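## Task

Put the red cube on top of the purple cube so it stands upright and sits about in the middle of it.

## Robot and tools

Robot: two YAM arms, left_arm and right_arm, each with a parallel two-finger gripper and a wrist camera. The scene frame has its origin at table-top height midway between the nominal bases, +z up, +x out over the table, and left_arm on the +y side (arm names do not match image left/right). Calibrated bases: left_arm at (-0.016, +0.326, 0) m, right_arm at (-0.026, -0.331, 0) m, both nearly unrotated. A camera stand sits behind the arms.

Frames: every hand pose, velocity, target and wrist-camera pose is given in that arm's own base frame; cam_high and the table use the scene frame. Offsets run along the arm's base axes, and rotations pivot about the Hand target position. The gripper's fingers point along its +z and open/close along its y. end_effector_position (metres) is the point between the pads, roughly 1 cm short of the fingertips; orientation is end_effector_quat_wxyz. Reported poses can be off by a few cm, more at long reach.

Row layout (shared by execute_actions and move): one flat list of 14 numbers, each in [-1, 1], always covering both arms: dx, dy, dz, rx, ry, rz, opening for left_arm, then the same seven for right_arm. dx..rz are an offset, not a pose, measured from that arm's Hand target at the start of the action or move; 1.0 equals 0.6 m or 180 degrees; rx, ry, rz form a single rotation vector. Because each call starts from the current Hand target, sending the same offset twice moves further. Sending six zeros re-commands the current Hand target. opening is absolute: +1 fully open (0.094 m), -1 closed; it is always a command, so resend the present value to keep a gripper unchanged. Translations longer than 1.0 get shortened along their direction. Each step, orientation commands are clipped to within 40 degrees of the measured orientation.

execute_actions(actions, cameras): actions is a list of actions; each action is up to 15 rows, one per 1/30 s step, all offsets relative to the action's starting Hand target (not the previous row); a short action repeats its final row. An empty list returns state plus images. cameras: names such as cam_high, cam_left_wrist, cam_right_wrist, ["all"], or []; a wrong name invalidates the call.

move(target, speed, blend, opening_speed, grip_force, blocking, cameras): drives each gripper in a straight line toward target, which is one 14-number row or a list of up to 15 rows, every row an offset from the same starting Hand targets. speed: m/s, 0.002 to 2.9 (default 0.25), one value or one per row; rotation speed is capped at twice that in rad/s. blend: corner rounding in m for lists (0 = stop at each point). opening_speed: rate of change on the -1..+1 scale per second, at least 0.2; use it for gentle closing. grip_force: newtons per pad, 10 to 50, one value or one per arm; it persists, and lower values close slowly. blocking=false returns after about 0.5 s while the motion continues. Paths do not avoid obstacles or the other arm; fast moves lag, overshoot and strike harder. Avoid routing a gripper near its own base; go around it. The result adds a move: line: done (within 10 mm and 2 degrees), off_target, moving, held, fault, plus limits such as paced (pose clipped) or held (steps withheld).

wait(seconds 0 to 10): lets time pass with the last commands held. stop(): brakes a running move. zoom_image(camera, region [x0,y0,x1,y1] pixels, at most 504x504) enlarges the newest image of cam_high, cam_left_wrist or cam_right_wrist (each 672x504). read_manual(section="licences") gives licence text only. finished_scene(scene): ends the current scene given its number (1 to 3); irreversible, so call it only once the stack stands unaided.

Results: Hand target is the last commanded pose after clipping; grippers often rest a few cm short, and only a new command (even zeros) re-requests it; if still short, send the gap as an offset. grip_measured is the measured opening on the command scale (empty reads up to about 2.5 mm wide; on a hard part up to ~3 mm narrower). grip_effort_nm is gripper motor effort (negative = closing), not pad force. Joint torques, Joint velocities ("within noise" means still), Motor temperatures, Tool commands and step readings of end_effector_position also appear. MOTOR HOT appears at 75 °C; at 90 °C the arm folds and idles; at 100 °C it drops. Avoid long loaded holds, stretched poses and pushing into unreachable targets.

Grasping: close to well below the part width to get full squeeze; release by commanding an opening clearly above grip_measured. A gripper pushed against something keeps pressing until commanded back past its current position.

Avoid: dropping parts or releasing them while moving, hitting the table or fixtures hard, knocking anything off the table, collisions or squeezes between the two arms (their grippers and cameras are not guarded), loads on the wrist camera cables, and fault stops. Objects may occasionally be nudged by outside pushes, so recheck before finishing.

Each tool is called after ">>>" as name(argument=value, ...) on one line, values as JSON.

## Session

>>> execute_actions(actions=[])

>>> zoom_image(camera="cam_high", region=[180, 90, 540, 360])

Scene clock: 0.00 s.
left_arm: end_effector_position=(+0.4010, +0.0288, +0.1133) grip_measured=+1.000 grip_effort_nm=n/a end_effector_quat_wxyz=(+0.605, -0.069, +0.792, +0.036) | right_arm: end_effector_position=(+0.3974, +0.0042, +0.0894) grip_measured=-0.609 grip_effort_nm=n/a end_effector_quat_wxyz=(+0.560, -0.003, +0.829, -0.015)
Joint positions: left_arm=[0.011 1.536 0.364 0.902 -0.131 -0.063 0.094] | right_arm=[0.031 1.535 0.383 0.769 0.051 -0.011 0.018]
Joint velocities: within noise
Joint torques (N m): no reading
Motor temperatures (°C): left_arm=[26 27 27 25 22 24 26] | right_arm=[25 23 30 29 24 25 23]
Heat: left arm: 27 °C; right arm: 30 °C.
Hand target: left_arm +0.4025, +0.0290, +0.1176; +0.609, -0.069, +0.789, +0.036 | right_arm +0.3991, +0.0042, +0.0937; +0.564, -0.003, +0.826, -0.015
Tool commands: left_gripper/opening=+1.0 right_gripper/opening=-0.608794
camera_calibration:
cam_left_wrist: T_world_to_cam=[[0.148065, -0.988489, 0.0310763, -0.0354369], [-0.643903, -0.120205, -0.755606, 0.381862], [0.750644, 0.0918686, -0.654289, -0.136698], [0, 0, 0, 1]] pos_world=[0.35374, 0.0234308, 0.200198]
cam_right_wrist: T_world_to_cam=[[-0.00165505, -0.999749, 0.0223429, 0.00322345], [-0.737498, -0.013869, -0.675207, 0.390687], [0.675347, -0.0175954, -0.73729, -0.11434], [0, 0, 0, 1]] pos_world=[0.365356, 0.00662922, 0.179421]

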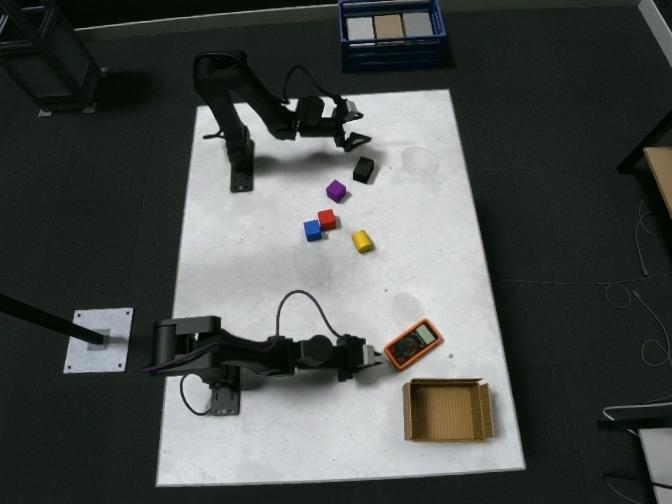

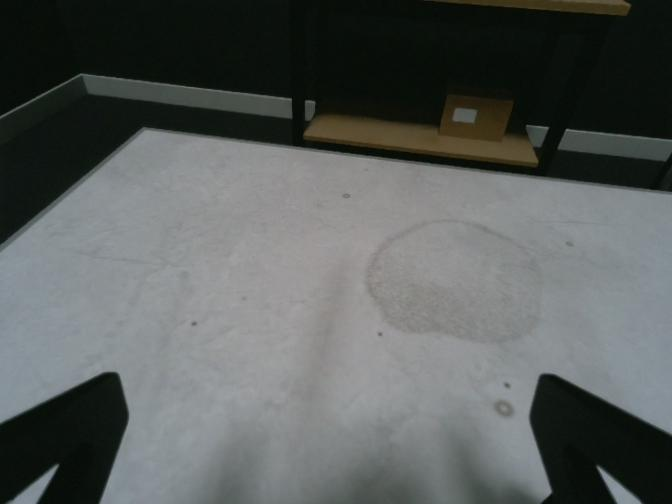

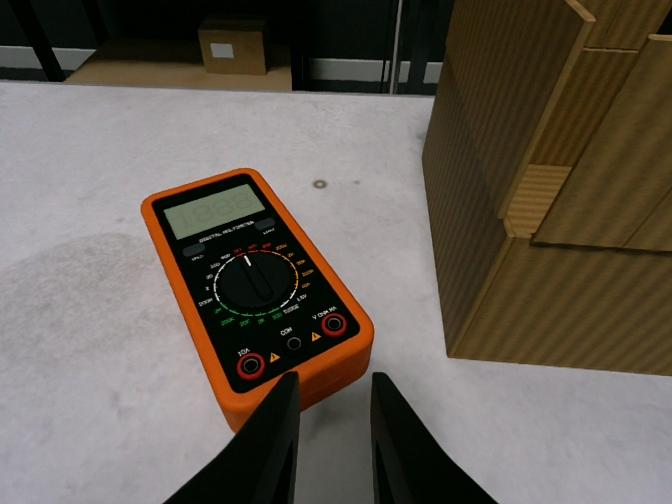

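Scaled by 1.400 from the camera's 672x504 image, which has a finer 960x720 frame.

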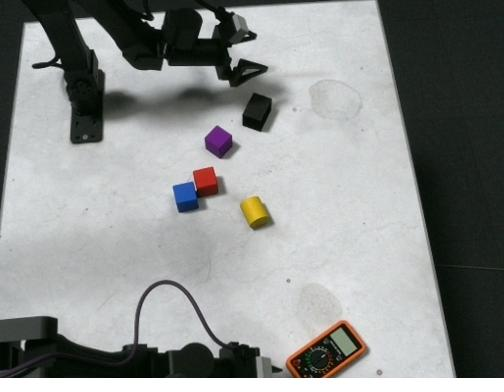

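>>> move(target=[[-0.06,-0.06,0.14,0,0,0,1,0,0,0,0,0,0,-0.61],[-0.221,-0.315,0.15,0.011,0.2522,-0.1024,1,0,0,0,0,0,0,-0.61]], blend=[0.05,0], cameras=["cam_left_wrist"])

Scene clock: 14.37 s.
left_arm: end_effector_position=(+0.2666, -0.1564, +0.1975) grip_measured=+1.000 grip_effort_nm=-0.01 end_effector_quat_wxyz=(+0.251, +0.088, +0.964, -0.017) | right_arm: end_effector_position=(+0.3974, +0.0042, +0.0894) grip_measured=-0.609 grip_effort_nm=-0.02 end_effector_quat_wxyz=(+0.560, -0.003, +0.829, -0.015)
Joint positions: left_arm=[-0.674 1.306 1.244 -1.058 -0.241 -0.435 0.094] | right_arm=[0.031 1.535 0.383 0.769 0.051 -0.011 0.018]
Joint torques (N m): left_arm=[-0.35 -3.11 9.31 1.56 -0.18 -0.12] | right_arm=[-0.03 -5.81 5.38 1.56 0.02 0]
Heat: left arm: 29 °C; right arm: 32 °C.
Hand target: left_arm +0.2699, -0.1601, +0.2077; +0.258, +0.084, +0.962, -0.022 | right_arm +0.3992, +0.0042, +0.0937; +0.564, -0.003, +0.826, -0.015
Off the commanded pose: left_arm 0.011 m, 1 deg | right_arm 0.005 m, 1 deg.
move: off_target (left_arm); blend cut to 0 m at target 1
camera_calibration:
cam_left_wrist: T_world_to_cam=[[-0.178298, -0.98397, -0.00350796, -0.106733], [-0.982026, 0.178168, -0.0622945, 0.336602], [0.0619209, -0.00766207, -0.998052, 0.272093], [0, 0, 0, 1]] pos_world=[0.294674, -0.162909, 0.292157]
Images, in order (width x height): cam_left_wrist 672x504.

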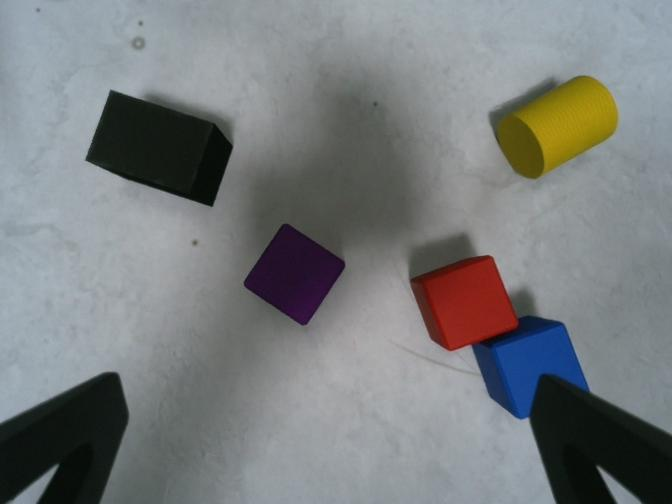

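>>> move(target=[-0.0007,-0.1273,-0.17,0.0003,0.1676,0.1058,0.49,0,0,0,0,0,0,-0.61], cameras=["cam_left_wrist"])

>>> zoom_image(camera="cam_left_wrist", region=[170, 0, 500, 250])

Scene clock: 31.93 s.
left_arm: end_effector_position=(+0.2660, -0.2322, +0.1011) grip_measured=+0.493 grip_effort_nm=-0.16 end_effector_quat_wxyz=(-0.003, -0.080, +0.997, +0.001) | right_arm: end_effector_position=(+0.3974, +0.0042, +0.0894) grip_measured=-0.609 grip_effort_nm=-0.02 end_effector_quat_wxyz=(+0.560, -0.003, +0.829, -0.015)
Joint positions: left_arm=[-0.719 1.892 1.582 -1.268 0.002 -0.879 0.07] | right_arm=[0.031 1.535 0.383 0.769 0.051 -0.011 0.018]
Joint torques (N m): left_arm=[-0.28 -7.87 8.35 0.6 -0.04 -0.11] | right_arm=[-0.03 -5.82 5.38 1.56 0.01 0]
Heat: left arm: 31 °C; right arm: 33 °C.
Hand target: left_arm +0.2695, -0.2364, +0.1057; +0.000, -0.083, +0.997, +0.000 | right_arm +0.3992, +0.0042, +0.0937; +0.564, -0.003, +0.826, -0.015
Off the commanded pose: left_arm 0.007 m, 1 deg | right_arm 0.005 m, 1 deg.
move: done
camera_calibration:
cam_left_wrist: T_world_to_cam=[[0.163357, -0.986563, 0.0029254, -0.273817], [-0.887934, -0.145732, 0.436274, 0.192897], [-0.429985, -0.0738658, -0.899809, 0.280969], [0, 0, 0, 1]] pos_world=[0.336823, -0.221272, 0.169464]
Images, in order (width x height): cam_left_wrist 672x504.

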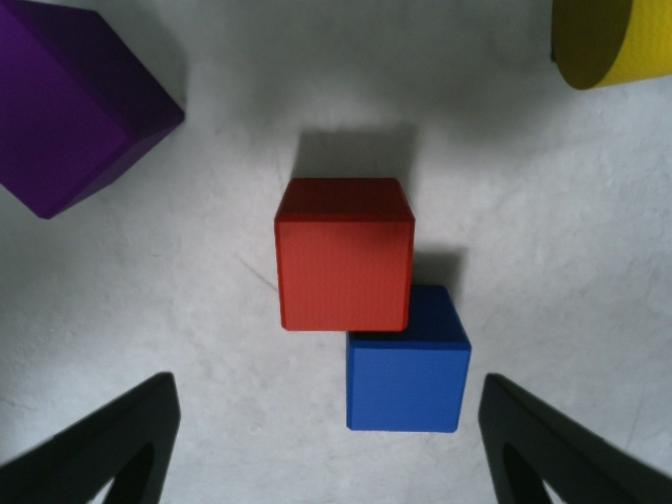

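Scaled by 1.527 from the camera's 672x504 image, which has a finer 960x720 frame.

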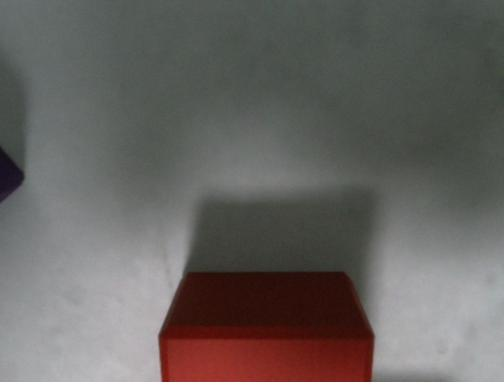

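>>> move(target=[[0.0118,-0.0047,0,0,0,0,0.49,0,0,0,0,0,0,-0.61],[0.0118,-0.0047,-0.126,0,0,0,0.49,0,0,0,0,0,0,-0.61]], speed=[0.1,0.12], blend=[0.003,0], cameras=["cam_left_wrist","cam_high"])

Scene clock: 42.13 s.
left_arm: end_effector_position=(+0.2769, -0.2419, +0.0383) grip_measured=+0.493 grip_effort_nm=-0.16 end_effector_quat_wxyz=(+0.003, -0.080, +0.997, -0.006) | right_arm: end_effector_position=(+0.3974, +0.0042, +0.0894) grip_measured=-0.609 grip_effort_nm=-0.02 end_effector_quat_wxyz=(+0.560, -0.003, +0.829, -0.015)
Joint positions: left_arm=[-0.719 1.972 1.439 -1.025 0.003 -0.879 0.07] | right_arm=[0.031 1.535 0.383 0.769 0.051 -0.011 0.018]
Joint torques (N m): left_arm=[0.27 -8.39 4.3 0.96 -0.05 -0.05] | right_arm=[-0.03 -5.82 5.39 1.56 0.02 0]
Motor temperatures (°C): left_arm=[26 29 31 26 22 24 26] | right_arm=[25 24 30 34 24 25 23]
Heat: left arm: 31 °C; right arm: 34 °C.
Hand target: left_arm +0.2765, -0.2392, +0.0300; +0.000, -0.083, +0.997, +0.000 | right_arm +0.3992, +0.0042, +0.0937; +0.564, -0.003, +0.826, -0.015
Off the commanded pose: left_arm 0.009 m, 1 deg | right_arm 0.005 m, 1 deg.
move: done
camera_calibration:
cam_left_wrist: T_world_to_cam=[[0.163606, -0.986354, 0.0184368, -0.2856], [-0.893947, -0.140322, 0.425638, 0.231898], [-0.417242, -0.0861183, -0.904706, 0.222067], [0, 0, 0, 1]] pos_world=[0.346686, -0.230038, 0.107466]
Images, in order (width x height): cam_high 672x504, cam_left_wrist 672x504.

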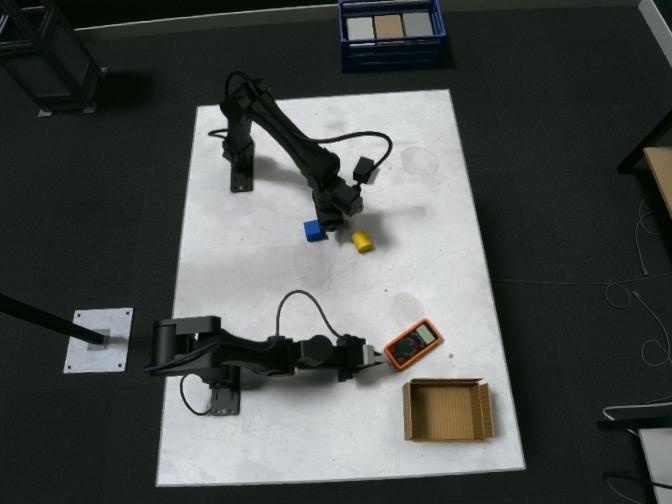

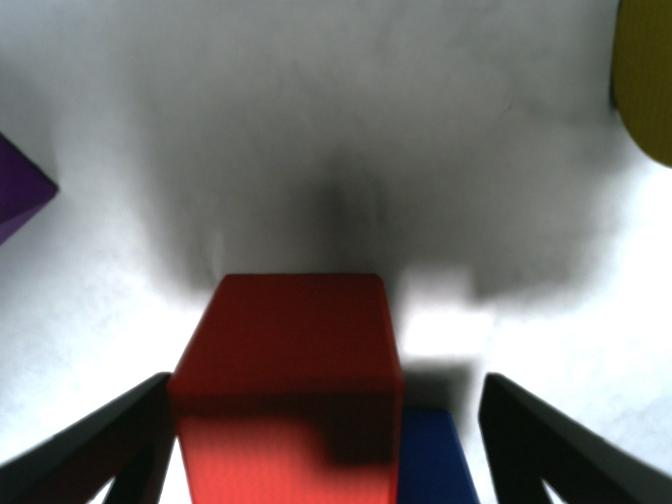

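>>> move(target=[[-0.006,0.013,0,0,0,0,0.49,0,0,0,0,0,0,-0.61],[-0.006,0.013,-0.018,0,0,0,0.49,0,0,0,0,0,0,-0.61]], speed=[0.05,0.08], cameras=["cam_left_wrist"])

Scene clock: 48.37 s.
left_arm: end_effector_position=(+0.2730, -0.2345, +0.0233) grip_measured=+0.493 grip_effort_nm=-0.16 end_effector_quat_wxyz=(+0.000, -0.084, +0.996, -0.002) | right_arm: end_effector_position=(+0.3974, +0.0042, +0.0894) grip_measured=-0.609 grip_effort_nm=-0.02 end_effector_quat_wxyz=(+0.560, -0.003, +0.829, -0.015)
Joint positions: left_arm=[-0.711 1.972 1.376 -0.973 0.003 -0.878 0.07] | right_arm=[0.031 1.535 0.383 0.769 0.051 -0.011 0.018]
Joint torques (N m): left_arm=[0.39 -9.33 4 0.95 -0.06 0.04] | right_arm=[-0.03 -5.82 5.37 1.56 0.01 0]
Heat: left arm: 31 °C; right arm: 34 °C.
Hand target: left_arm +0.2730, -0.2314, +0.0192; +0.000, -0.083, +0.997, +0.000 | right_arm +0.3992, +0.0042, +0.0937; +0.564, -0.003, +0.826, -0.015
Off the commanded pose: left_arm 0.005 m, 0 deg | right_arm 0.005 m, 1 deg.
move: done
camera_calibration:
cam_left_wrist: T_world_to_cam=[[0.17083, -0.985251, 0.00988989, -0.278927], [-0.889321, -0.14986, 0.43203, 0.232168], [-0.424176, -0.0825989, -0.901805, 0.210256], [0, 0, 0, 1]] pos_world=[0.343306, -0.222654, 0.0920646]
Images, in order (width x height): cam_left_wrist 672x504.

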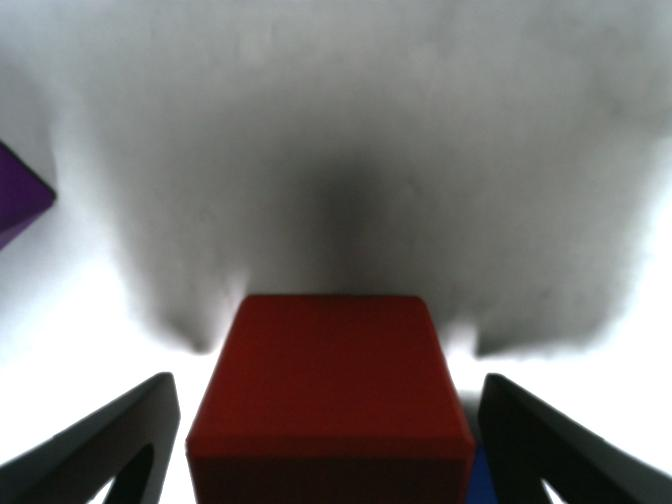

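>>> move(target=[0,0,0,0,0,0,-0.22,0,0,0,0,0,0,-0.61], opening_speed=0.5, cameras=["cam_left_wrist"])

Scene clock: 53.23 s.
left_arm: end_effector_position=(+0.2731, -0.2346, +0.0233) grip_measured=-0.072 grip_effort_nm=-1.04 end_effector_quat_wxyz=(+0.000, -0.084, +0.996, -0.002) | right_arm: end_effector_position=(+0.3974, +0.0042, +0.0894) grip_measured=-0.609 grip_effort_nm=-0.02 end_effector_quat_wxyz=(+0.560, -0.003, +0.829, -0.015)
Joint positions: left_arm=[-0.711 1.972 1.376 -0.972 0.004 -0.878 0.044] | right_arm=[0.031 1.535 0.383 0.769 0.051 -0.011 0.018]
Joint torques (N m): left_arm=[0.39 -9.35 4 0.94 -0.06 0.04] | right_arm=[-0.05 -5.82 5.38 1.55 0.02 0]
Heat: left arm: 30 °C; right arm: 34 °C.
Hand target: left_arm +0.2730, -0.2314, +0.0192; +0.000, -0.083, +0.997, +0.000 | right_arm +0.3992, +0.0042, +0.0937; +0.564, -0.003, +0.826, -0.015
Off the commanded pose: left_arm 0.005 m, 0 deg | right_arm 0.005 m, 1 deg.
move: done
camera_calibration:
cam_left_wrist: T_world_to_cam=[[0.170857, -0.985238, 0.0106942, -0.279121], [-0.889445, -0.149557, 0.43188, 0.232365], [-0.423905, -0.0833017, -0.901867, 0.210046], [0, 0, 0, 1]] pos_world=[0.343405, -0.222752, 0.0920645]
Images, in order (width x height): cam_left_wrist 672x504.

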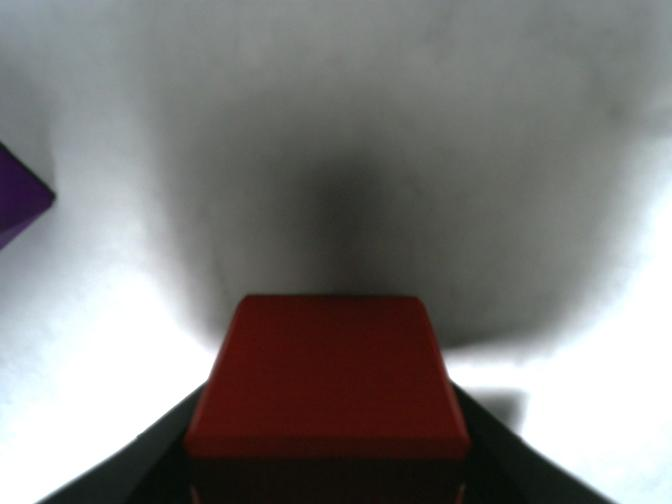

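>>> move(target=[[0,0,0.12,0,0,0,-0.22,0,0,0,0,0,0,-0.61],[0.0535,0.165,0.15,0,0,0.1911,-0.22,0,0,0,0,0,0,-0.61]], blend=[0.02,0], speed=0.2, cameras=["cam_left_wrist","cam_high"])

>>> zoom_image(camera="cam_high", region=[290, 150, 380, 230])

Scene clock: 67.20 s.
left_arm: end_effector_position=(+0.3118, -0.1369, +0.1016) grip_measured=-0.072 grip_effort_nm=-1.04 end_effector_quat_wxyz=(-0.003, -0.369, +0.930, -0.001) | right_arm: end_effector_position=(+0.3974, +0.0042, +0.0894) grip_measured=-0.609 grip_effort_nm=-0.02 end_effector_quat_wxyz=(+0.560, -0.003, +0.829, -0.015)
Joint positions: left_arm=[-0.414 1.84 1.516 -1.25 0.005 -1.169 0.044] | right_arm=[0.031 1.535 0.383 0.769 0.051 -0.011 0.018]
Joint torques (N m): left_arm=[0.12 -11.47 4.36 0.59 -0.07 -0.13] | right_arm=[-0.05 -5.82 5.38 1.56 0.02 0]
Heat: left arm: 30 °C; right arm: 35 °C.
Hand target: left_arm +0.3050, -0.1324, +0.1092; +0.000, -0.374, +0.928, +0.000 | right_arm +0.3992, +0.0042, +0.0937; +0.564, -0.003, +0.826, -0.015
Off the commanded pose: left_arm 0.011 m, 1 deg | right_arm 0.005 m, 1 deg.
move: off_target (left_arm)
camera_calibration:
cam_left_wrist: T_world_to_cam=[[0.688312, -0.725394, 0.00550717, -0.315517], [-0.654391, -0.617627, 0.436245, 0.109757], [-0.313048, -0.303876, -0.899811, 0.24028], [0, 0, 0, 1]] pos_world=[0.364218, -0.0880699, 0.170063]
Images, in order (width x height): cam_high 672x504, cam_left_wrist 672x504.

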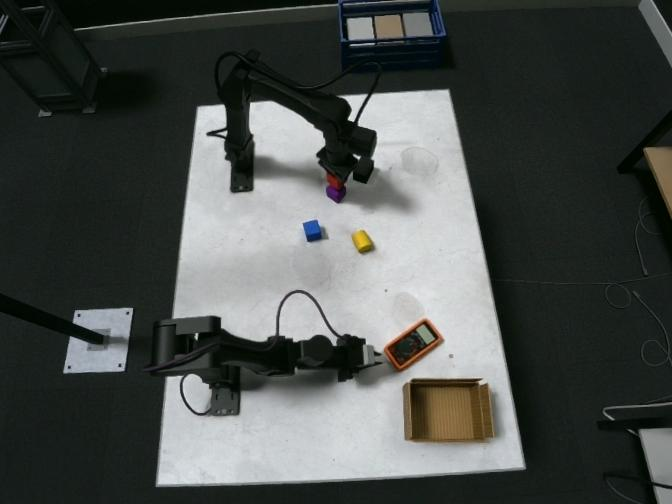

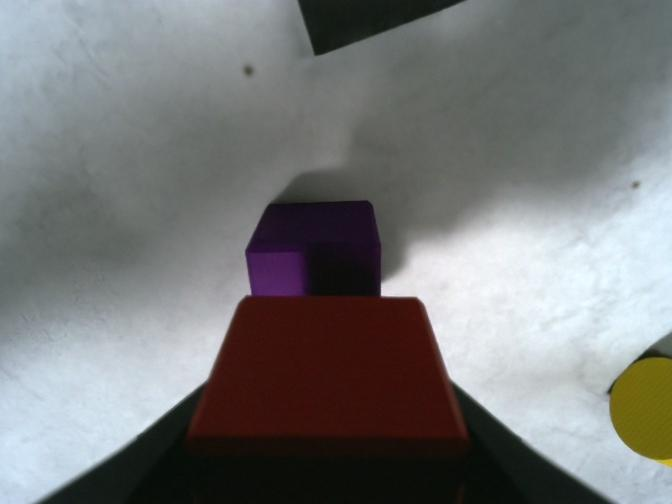

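Scaled by 5.600 from the camera's 672x504 image, which has a finer 960x720 frame.

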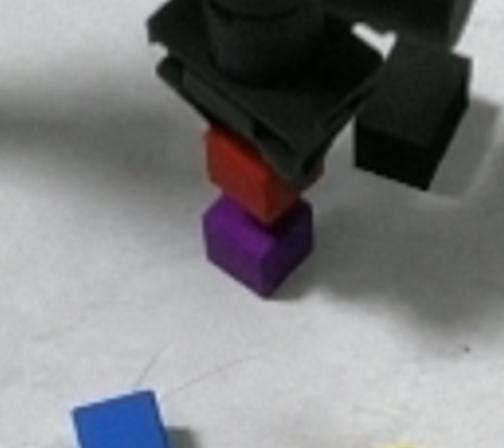

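>>> move(target=[[-0.0127,0.002,0,0,0,0,-0.22,0,0,0,0,0,0,-0.61],[-0.0127,0.002,-0.052,0,0,0,-0.22,0,0,0,0,0,0,-0.61]], speed=[0.05,0.08], cameras=["cam_left_wrist","cam_high"])

>>> zoom_image(camera="cam_high", region=[290, 150, 380, 230])

Scene clock: 79.27 s.
left_arm: end_effector_position=(+0.2991, -0.1313, +0.0772) grip_measured=-0.072 grip_effort_nm=-1.04 end_effector_quat_wxyz=(-0.006, -0.372, +0.928, +0.002) | right_arm: end_effector_position=(+0.3974, +0.0042, +0.0894) grip_measured=-0.609 grip_effort_nm=-0.02 end_effector_quat_wxyz=(+0.560, -0.003, +0.829, -0.015)
Joint positions: left_arm=[-0.414 1.808 1.378 -1.152 0.005 -1.175 0.044] | right_arm=[0.031 1.535 0.383 0.769 0.051 -0.011 0.018]
Joint torques (N m): left_arm=[-0.35 -9.44 4.15 0.88 -0.07 -0.12] | right_arm=[-0.05 -5.82 5.38 1.56 0.02 0]
Heat: left arm: 33 °C; right arm: 35 °C.
Hand target: left_arm +0.2974, -0.1313, +0.0780; +0.000, -0.374, +0.928, +0.000 | right_arm +0.3992, +0.0042, +0.0937; +0.564, -0.003, +0.826, -0.015
Off the commanded pose: left_arm 0.002 m, 1 deg | right_arm 0.005 m, 1 deg.
move: done
camera_calibration:
cam_left_wrist: T_world_to_cam=[[0.692987, -0.720947, -0.00226535, -0.302739], [-0.647031, -0.623318, 0.439118, 0.11234], [-0.317993, -0.302837, -0.898426, 0.217468], [0, 0, 0, 1]] pos_world=[0.351635, -0.0823772, 0.145363]
Images, in order (width x height): cam_high 672x504, cam_left_wrist 672x504.

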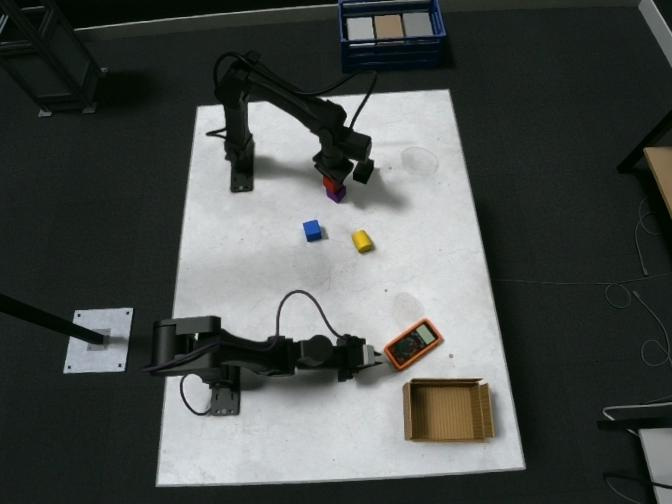

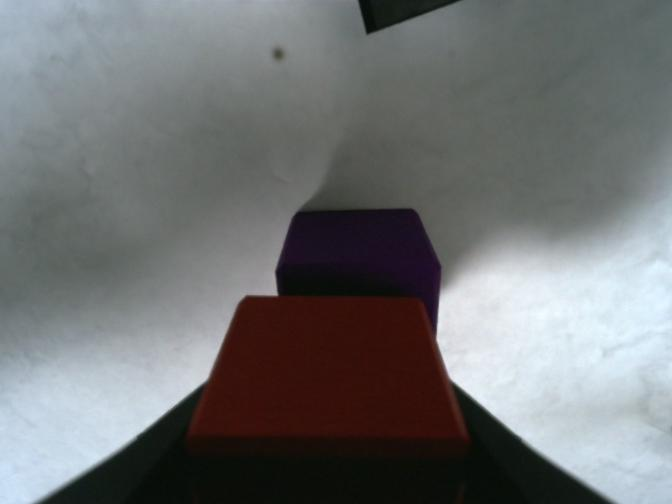

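Scaled by 5.600 from the camera's 672x504 image, which has a finer 960x720 frame.

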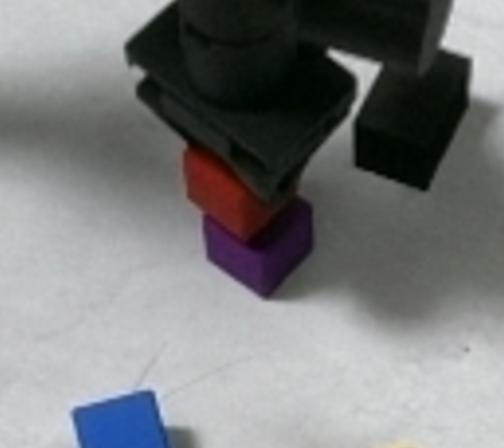

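>>> move(target=[0.011,-0.0095,0,0,0,0,-0.22,0,0,0,0,0,0,-0.61], speed=0.05)

Scene clock: 84.97 s.
left_arm: end_effector_position=(+0.2982, -0.1334, +0.0772) grip_measured=-0.072 grip_effort_nm=-1.04 end_effector_quat_wxyz=(-0.006, -0.372, +0.928, +0.002) | right_arm: end_effector_position=(+0.3974, +0.0042, +0.0894) grip_measured=-0.609 grip_effort_nm=-0.02 end_effector_quat_wxyz=(+0.560, -0.003, +0.829, -0.015)
Joint positions: left_arm=[-0.421 1.808 1.378 -1.152 0.005 -1.183 0.044] | right_arm=[0.031 1.535 0.383 0.769 0.051 -0.011 0.018]
Joint torques (N m): left_arm=[-0.42 -6.93 7.1 0.81 -0.07 -0.11] | right_arm=[-0.05 -5.81 5.38 1.56 0.02 0]
Heat: left arm: 33 °C; right arm: 35 °C.
Hand target: left_arm +0.3040, -0.1370, +0.0780; +0.000, -0.374, +0.928, +0.000 | right_arm +0.3992, +0.0042, +0.0937; +0.564, -0.003, +0.826, -0.015
Off the commanded pose: left_arm 0.007 m, 1 deg | right_arm 0.005 m, 1 deg.
move: done

>>> move(target=[0.006,-0.006,0.004,0,0,0,-0.22,0,0,0,0,0,0,-0.61], speed=0.05)

Scene clock: 88.30 s.
left_arm: end_effector_position=(+0.3011, -0.1365, +0.0770) grip_measured=-0.072 grip_effort_nm=-1.04 end_effector_quat_wxyz=(-0.005, -0.372, +0.928, +0.001) | right_arm: end_effector_position=(+0.3974, +0.0042, +0.0894) grip_measured=-0.609 grip_effort_nm=-0.02 end_effector_quat_wxyz=(+0.560, -0.003, +0.829, -0.015)
Joint positions: left_arm=[-0.426 1.82 1.393 -1.152 0.005 -1.188 0.044] | right_arm=[0.031 1.535 0.383 0.769 0.051 -0.011 0.018]
Joint torques (N m): left_arm=[-0.47 -6.8 8.29 0.66 -0.07 -0.12] | right_arm=[-0.05 -5.81 5.38 1.55 0.01 0.01]
Heat: left arm: 33 °C; right arm: 35 °C.
Hand target: left_arm +0.3076, -0.1405, +0.0803; +0.000, -0.374, +0.928, +0.000 | right_arm +0.3992, +0.0042, +0.0937; +0.564, -0.003, +0.826, -0.015
Off the commanded pose: left_arm 0.008 m, 1 deg | right_arm 0.005 m, 1 deg.
move: done

>>> move(target=[-0.001,0.001,-0.017,0,0,0,-0.22,0,0,0,0,0,0,-0.61], speed=0.05, cameras=["cam_left_wrist","cam_high"])

>>> zoom_image(camera="cam_high", region=[290, 150, 380, 230])

Scene clock: 92.33 s.
left_arm: end_effector_position=(+0.3051, -0.1383, +0.0753) grip_measured=-0.072 grip_effort_nm=-1.04 end_effector_quat_wxyz=(+0.000, -0.372, +0.928, -0.003) | right_arm: end_effector_position=(+0.3974, +0.0042, +0.0894) grip_measured=-0.609 grip_effort_nm=-0.02 end_effector_quat_wxyz=(+0.560, -0.003, +0.829, -0.015)
Joint positions: left_arm=[-0.426 1.826 1.393 -1.134 0.005 -1.188 0.044] | right_arm=[0.031 1.535 0.383 0.769 0.051 -0.011 0.018]
Joint torques (N m): left_arm=[-0.38 -6.91 5.52 0.92 -0.07 -0.11] | right_arm=[-0.05 -5.82 5.38 1.56 0.02 0.01]
Heat: left arm: 32 °C; right arm: 35 °C.
Hand target: left_arm +0.3070, -0.1399, +0.0702; +0.000, -0.374, +0.928, +0.000 | right_arm +0.3992, +0.0042, +0.0937; +0.564, -0.003, +0.826, -0.015
Off the commanded pose: left_arm 0.006 m, 0 deg | right_arm 0.005 m, 1 deg.
move: done
camera_calibration:
cam_left_wrist: T_world_to_cam=[[0.693769, -0.720095, 0.0121672, -0.313204], [-0.652507, -0.621323, 0.433811, 0.115127], [-0.304826, -0.308904, -0.900922, 0.210891], [0, 0, 0, 1]] pos_world=[0.356698, -0.0888607, 0.143863]
Images, in order (width x height): cam_high 672x504, cam_left_wrist 672x504.

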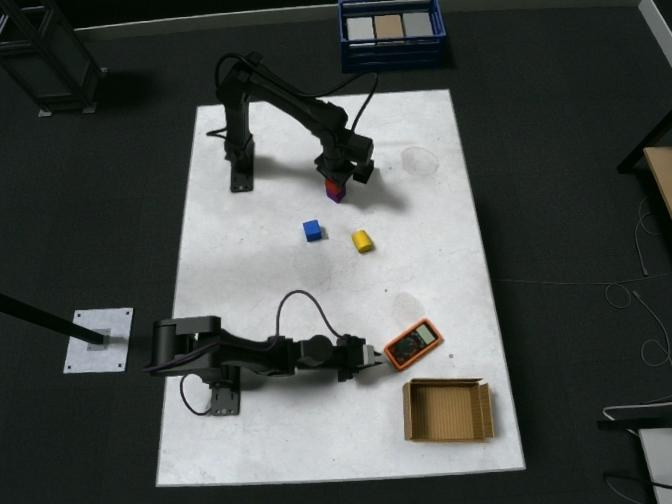

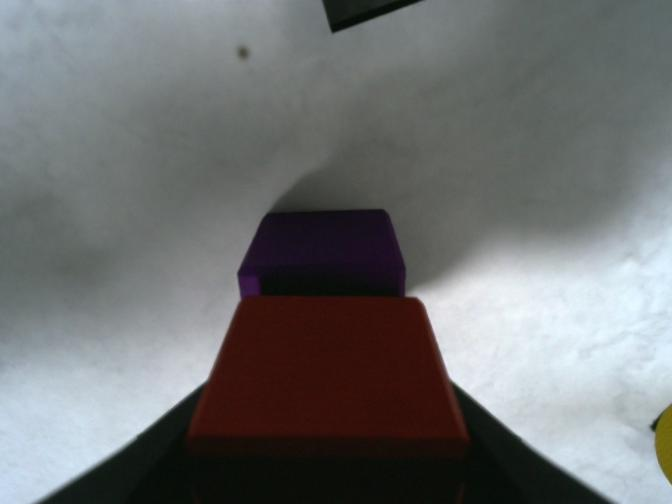

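Scaled by 5.600 from the camera's 672x504 image, which has a finer 960x720 frame.

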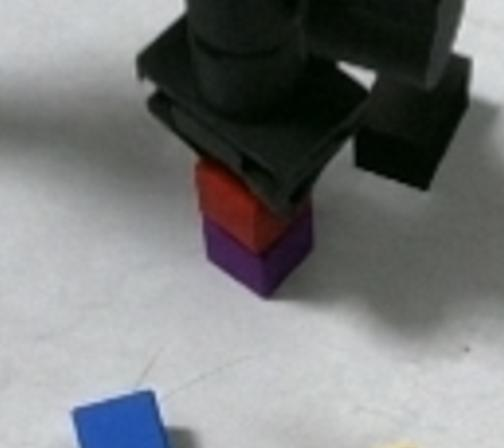

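>>> move(target=[-0.002,0.003,-0.012,0,0,0,-0.22,0,0,0,0,0,0,-0.61], speed=0.04)

Scene clock: 96.17 s.
left_arm: end_effector_position=(+0.3083, -0.1397, +0.0723) grip_measured=-0.072 grip_effort_nm=-1.04 end_effector_quat_wxyz=(+0.005, -0.372, +0.928, -0.009) | right_arm: end_effector_position=(+0.3974, +0.0042, +0.0894) grip_measured=-0.609 grip_effort_nm=-0.02 end_effector_quat_wxyz=(+0.560, -0.003, +0.829, -0.015)
Joint positions: left_arm=[-0.426 1.826 1.381 -1.105 0.005 -1.188 0.044] | right_arm=[0.031 1.535 0.383 0.769 0.051 -0.011 0.018]
Joint torques (N m): left_arm=[-0.1 -7.01 4.19 0.95 -0.07 -0.08] | right_arm=[-0.03 -5.82 5.38 1.56 0.01 0]
Heat: left arm: 32 °C; right arm: 35 °C.
Hand target: left_arm +0.3058, -0.1381, +0.0630; +0.000, -0.374, +0.928, +0.000 | right_arm +0.3992, +0.0042, +0.0937; +0.564, -0.003, +0.826, -0.015
Off the commanded pose: left_arm 0.010 m, 1 deg | right_arm 0.005 m, 1 deg.
move: done

>>> move(target=[-0.008,0.008,-0.004,0,0,0,-0.22,0,0,0,0,0,0,-0.61], speed=0.04)

Scene clock: 99.87 s.
left_arm: end_effector_position=(+0.3045, -0.1381, +0.0671) grip_measured=-0.072 grip_effort_nm=-1.04 end_effector_quat_wxyz=(+0.001, -0.372, +0.928, -0.005) | right_arm: end_effector_position=(+0.3974, +0.0042, +0.0894) grip_measured=-0.609 grip_effort_nm=-0.02 end_effector_quat_wxyz=(+0.560, -0.003, +0.829, -0.015)
Joint positions: left_arm=[-0.426 1.826 1.36 -1.096 0.006 -1.188 0.044] | right_arm=[0.031 1.535 0.383 0.769 0.051 -0.011 0.018]
Joint torques (N m): left_arm=[0.47 -8.59 3.04 1.01 -0.07 -0.01] | right_arm=[-0.05 -5.81 5.38 1.56 0.02 0]
Heat: left arm: 32 °C; right arm: 35 °C.
Hand target: left_arm +0.3010, -0.1333, +0.0606; +0.000, -0.374, +0.928, +0.000 | right_arm +0.3992, +0.0042, +0.0937; +0.564, -0.003, +0.826, -0.015
Off the commanded pose: left_arm 0.009 m, 1 deg | right_arm 0.005 m, 1 deg.
move: done

>>> move(target=[-0.001,0.002,-0.005,0,0,0,-0.22,0,0,0,0,0,0,-0.61], speed=0.03, cameras=["cam_left_wrist","cam_high"])

>>> zoom_image(camera="cam_high", region=[290, 150, 380, 230])

Scene clock: 105.20 s.
left_arm: end_effector_position=(+0.3043, -0.1379, +0.0670) grip_measured=-0.072 grip_effort_nm=-1.05 end_effector_quat_wxyz=(+0.003, -0.372, +0.928, -0.008) | right_arm: end_effector_position=(+0.3974, +0.0042, +0.0894) grip_measured=-0.609 grip_effort_nm=-0.02 end_effector_quat_wxyz=(+0.560, -0.003, +0.829, -0.015)
Joint positions: left_arm=[-0.425 1.819 1.35 -1.088 0.006 -1.188 0.044] | right_arm=[0.031 1.535 0.383 0.769 0.051 -0.011 0.018]
Joint torques (N m): left_arm=[0.59 -8.06 2.71 1.06 -0.08 0.02] | right_arm=[-0.05 -5.82 5.38 1.56 0.01 0]
Heat: left arm: 31 °C; right arm: 36 °C.
Hand target: left_arm +0.3004, -0.1321, +0.0576; +0.000, -0.374, +0.928, +0.000 | right_arm +0.3992, +0.0042, +0.0937; +0.564, -0.003, +0.826, -0.015
Off the commanded pose: left_arm 0.012 m, 1 deg | right_arm 0.005 m, 1 deg.
move: off_target (left_arm)
camera_calibration:
cam_left_wrist: T_world_to_cam=[[0.694172, -0.719459, 0.0224472, -0.312945], [-0.656018, -0.619511, 0.431099, 0.119927], [-0.296252, -0.313982, -0.902025, 0.200037], [0, 0, 0, 1]] pos_world=[0.355174, -0.0880468, 0.135763]
Images, in order (width x height): cam_high 672x504, cam_left_wrist 672x504.

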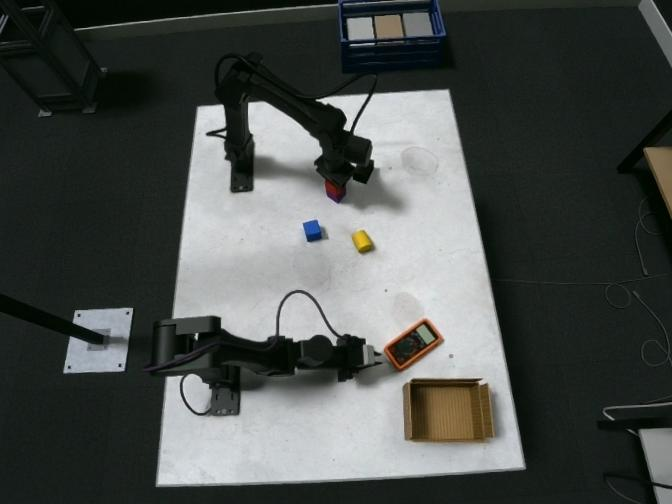

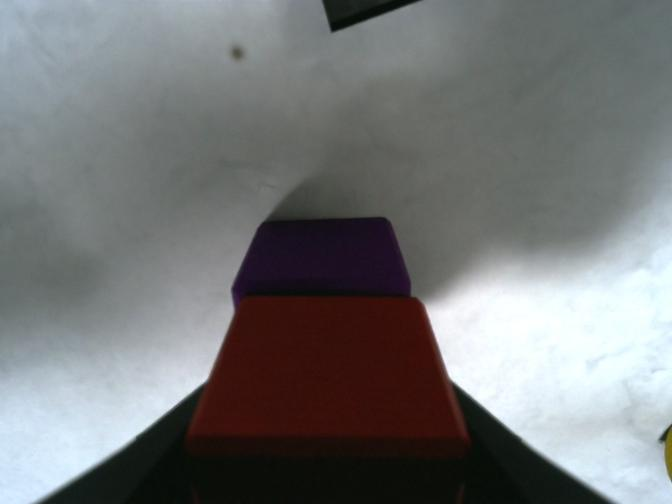

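Scaled by 5.600 from the camera's 672x504 image, which has a finer 960x720 frame.

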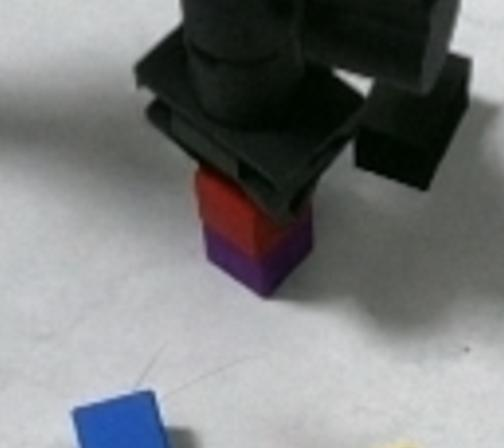

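>>> move(target=[[0,0,0.006,0,0,0,-0.22,0,0,0,0,0,0,-0.61],[0,0,0.006,0,0,0,0.4,0,0,0,0,0,0,-0.61]], speed=0.03, opening_speed=0.4, cameras=["cam_left_wrist","cam_high"])

>>> zoom_image(camera="cam_high", region=[290, 150, 380, 230])

Scene clock: 115.27 s.
left_arm: end_effector_position=(+0.3027, -0.1363, +0.0649) grip_measured=+0.397 grip_effort_nm=0.13 end_effector_quat_wxyz=(+0.001, -0.374, +0.928, -0.005) | right_arm: end_effector_position=(+0.3974, +0.0042, +0.0894) grip_measured=-0.609 grip_effort_nm=-0.02 end_effector_quat_wxyz=(+0.560, -0.003, +0.829, -0.015)
Joint positions: left_arm=[-0.423 1.819 1.342 -1.085 0.006 -1.188 0.066] | right_arm=[0.031 1.535 0.383 0.769 0.051 -0.011 0.018]
Joint torques (N m): left_arm=[0.43 -8.31 4.08 0.88 -0.08 0.02] | right_arm=[-0.05 -5.81 5.38 1.56 0.02 0]
Heat: left arm: 32 °C; right arm: 36 °C.
Hand target: left_arm +0.3004, -0.1321, +0.0612; +0.000, -0.374, +0.928, +0.000 | right_arm +0.3992, +0.0042, +0.0937; +0.564, -0.003, +0.826, -0.015
Off the commanded pose: left_arm 0.006 m, 1 deg | right_arm 0.005 m, 1 deg.
move: done
camera_calibration:
cam_left_wrist: T_world_to_cam=[[0.695909, -0.717934, 0.0168165, -0.310658], [-0.652221, -0.622066, 0.433176, 0.119115], [-0.300531, -0.312419, -0.901152, 0.199674], [0, 0, 0, 1]] pos_world=[0.353887, -0.0865527, 0.133563]
Images, in order (width x height): cam_high 672x504, cam_left_wrist 672x504.

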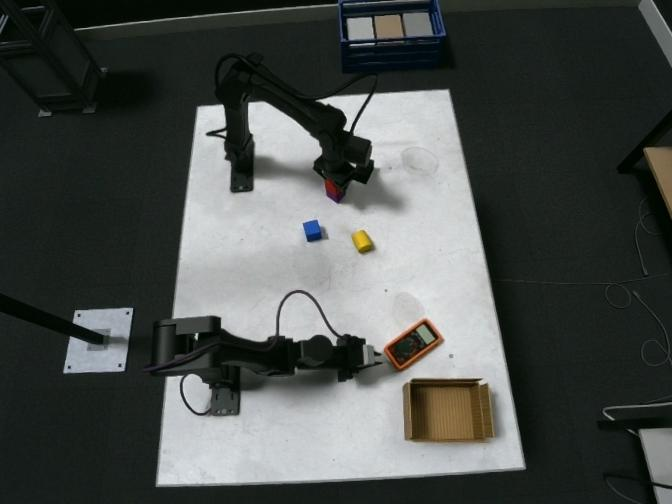

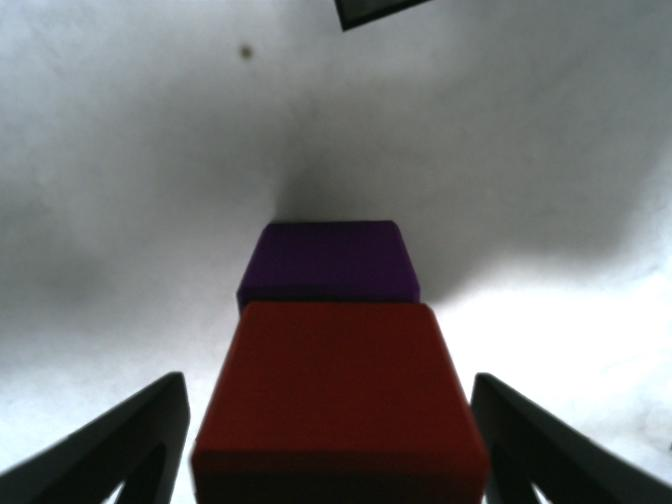

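Scaled by 5.600 from the camera's 672x504 image, which has a finer 960x720 frame.

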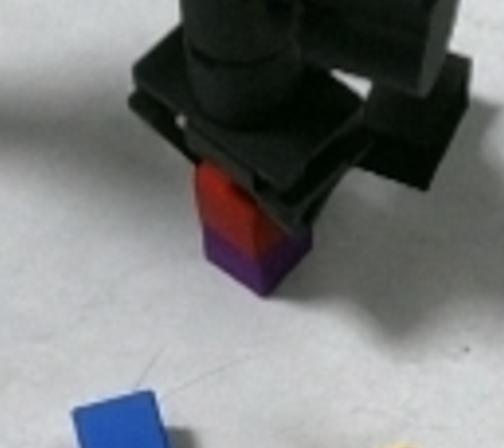

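>>> move(target=[[0,0,0,0,0,0,0.85,0,0,0,0,0,0,-0.61],[0,0,0.2,0,0,0,0.85,0,0,0,0,0,0,-0.61]], speed=[0.05,0.12], opening_speed=0.6, cameras=["cam_left_wrist","cam_high"])

>>> zoom_image(camera="cam_high", region=[290, 150, 380, 230])

Scene clock: 122.90 s.
left_arm: end_effector_position=(+0.2980, -0.1342, +0.1723) grip_measured=+0.847 grip_effort_nm=0.13 end_effector_quat_wxyz=(-0.008, -0.374, +0.928, +0.004) | right_arm: end_effector_position=(+0.3974, +0.0042, +0.0894) grip_measured=-0.609 grip_effort_nm=-0.02 end_effector_quat_wxyz=(+0.560, -0.003, +0.829, -0.015)
Joint positions: left_arm=[-0.423 1.813 1.764 -1.538 0.006 -1.188 0.087] | right_arm=[0.031 1.535 0.383 0.769 0.051 -0.011 0.018]
Joint torques (N m): left_arm=[0.43 -8.34 7.82 0.56 -0.08 0.02] | right_arm=[-0.05 -5.82 5.38 1.56 0.02 0]
Heat: left arm: 32 °C; right arm: 36 °C.
Hand target: left_arm +0.3005, -0.1321, +0.1812; +0.000, -0.374, +0.928, +0.000 | right_arm +0.3992, +0.0042, +0.0937; +0.564, -0.003, +0.826, -0.015
Off the commanded pose: left_arm 0.009 m, 1 deg | right_arm 0.005 m, 1 deg.
move: done
camera_calibration:
cam_left_wrist: T_world_to_cam=[[0.695998, -0.718015, -0.00651114, -0.303572], [-0.642225, -0.626537, 0.441586, 0.0657918], [-0.321145, -0.303161, -0.897195, 0.302377], [0, 0, 0, 1]] pos_world=[0.350646, -0.0850791, 0.240262]
Images, in order (width x height): cam_high 672x504, cam_left_wrist 672x504.

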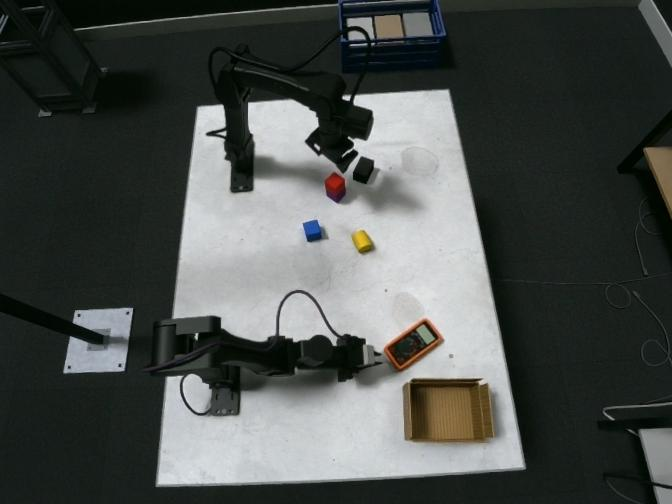

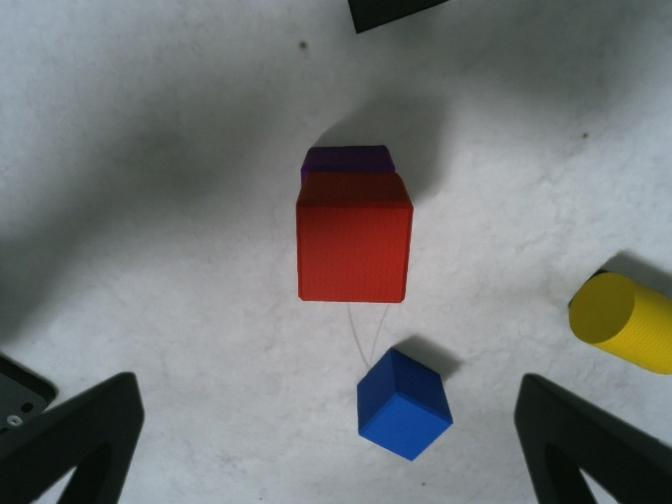

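Scaled by 5.600 from the camera's 672x504 image, which has a finer 960x720 frame.

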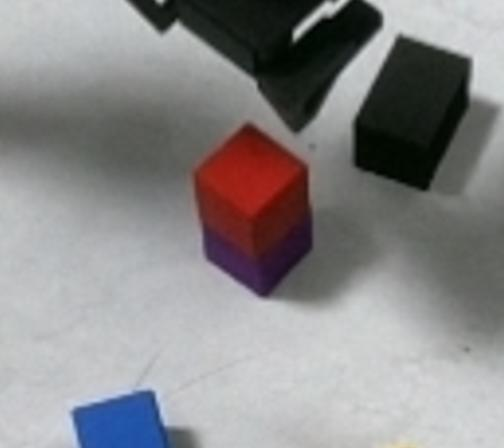

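Well stacked.

>>> finished_scene(scene=2)

The scene is finished: the task was done.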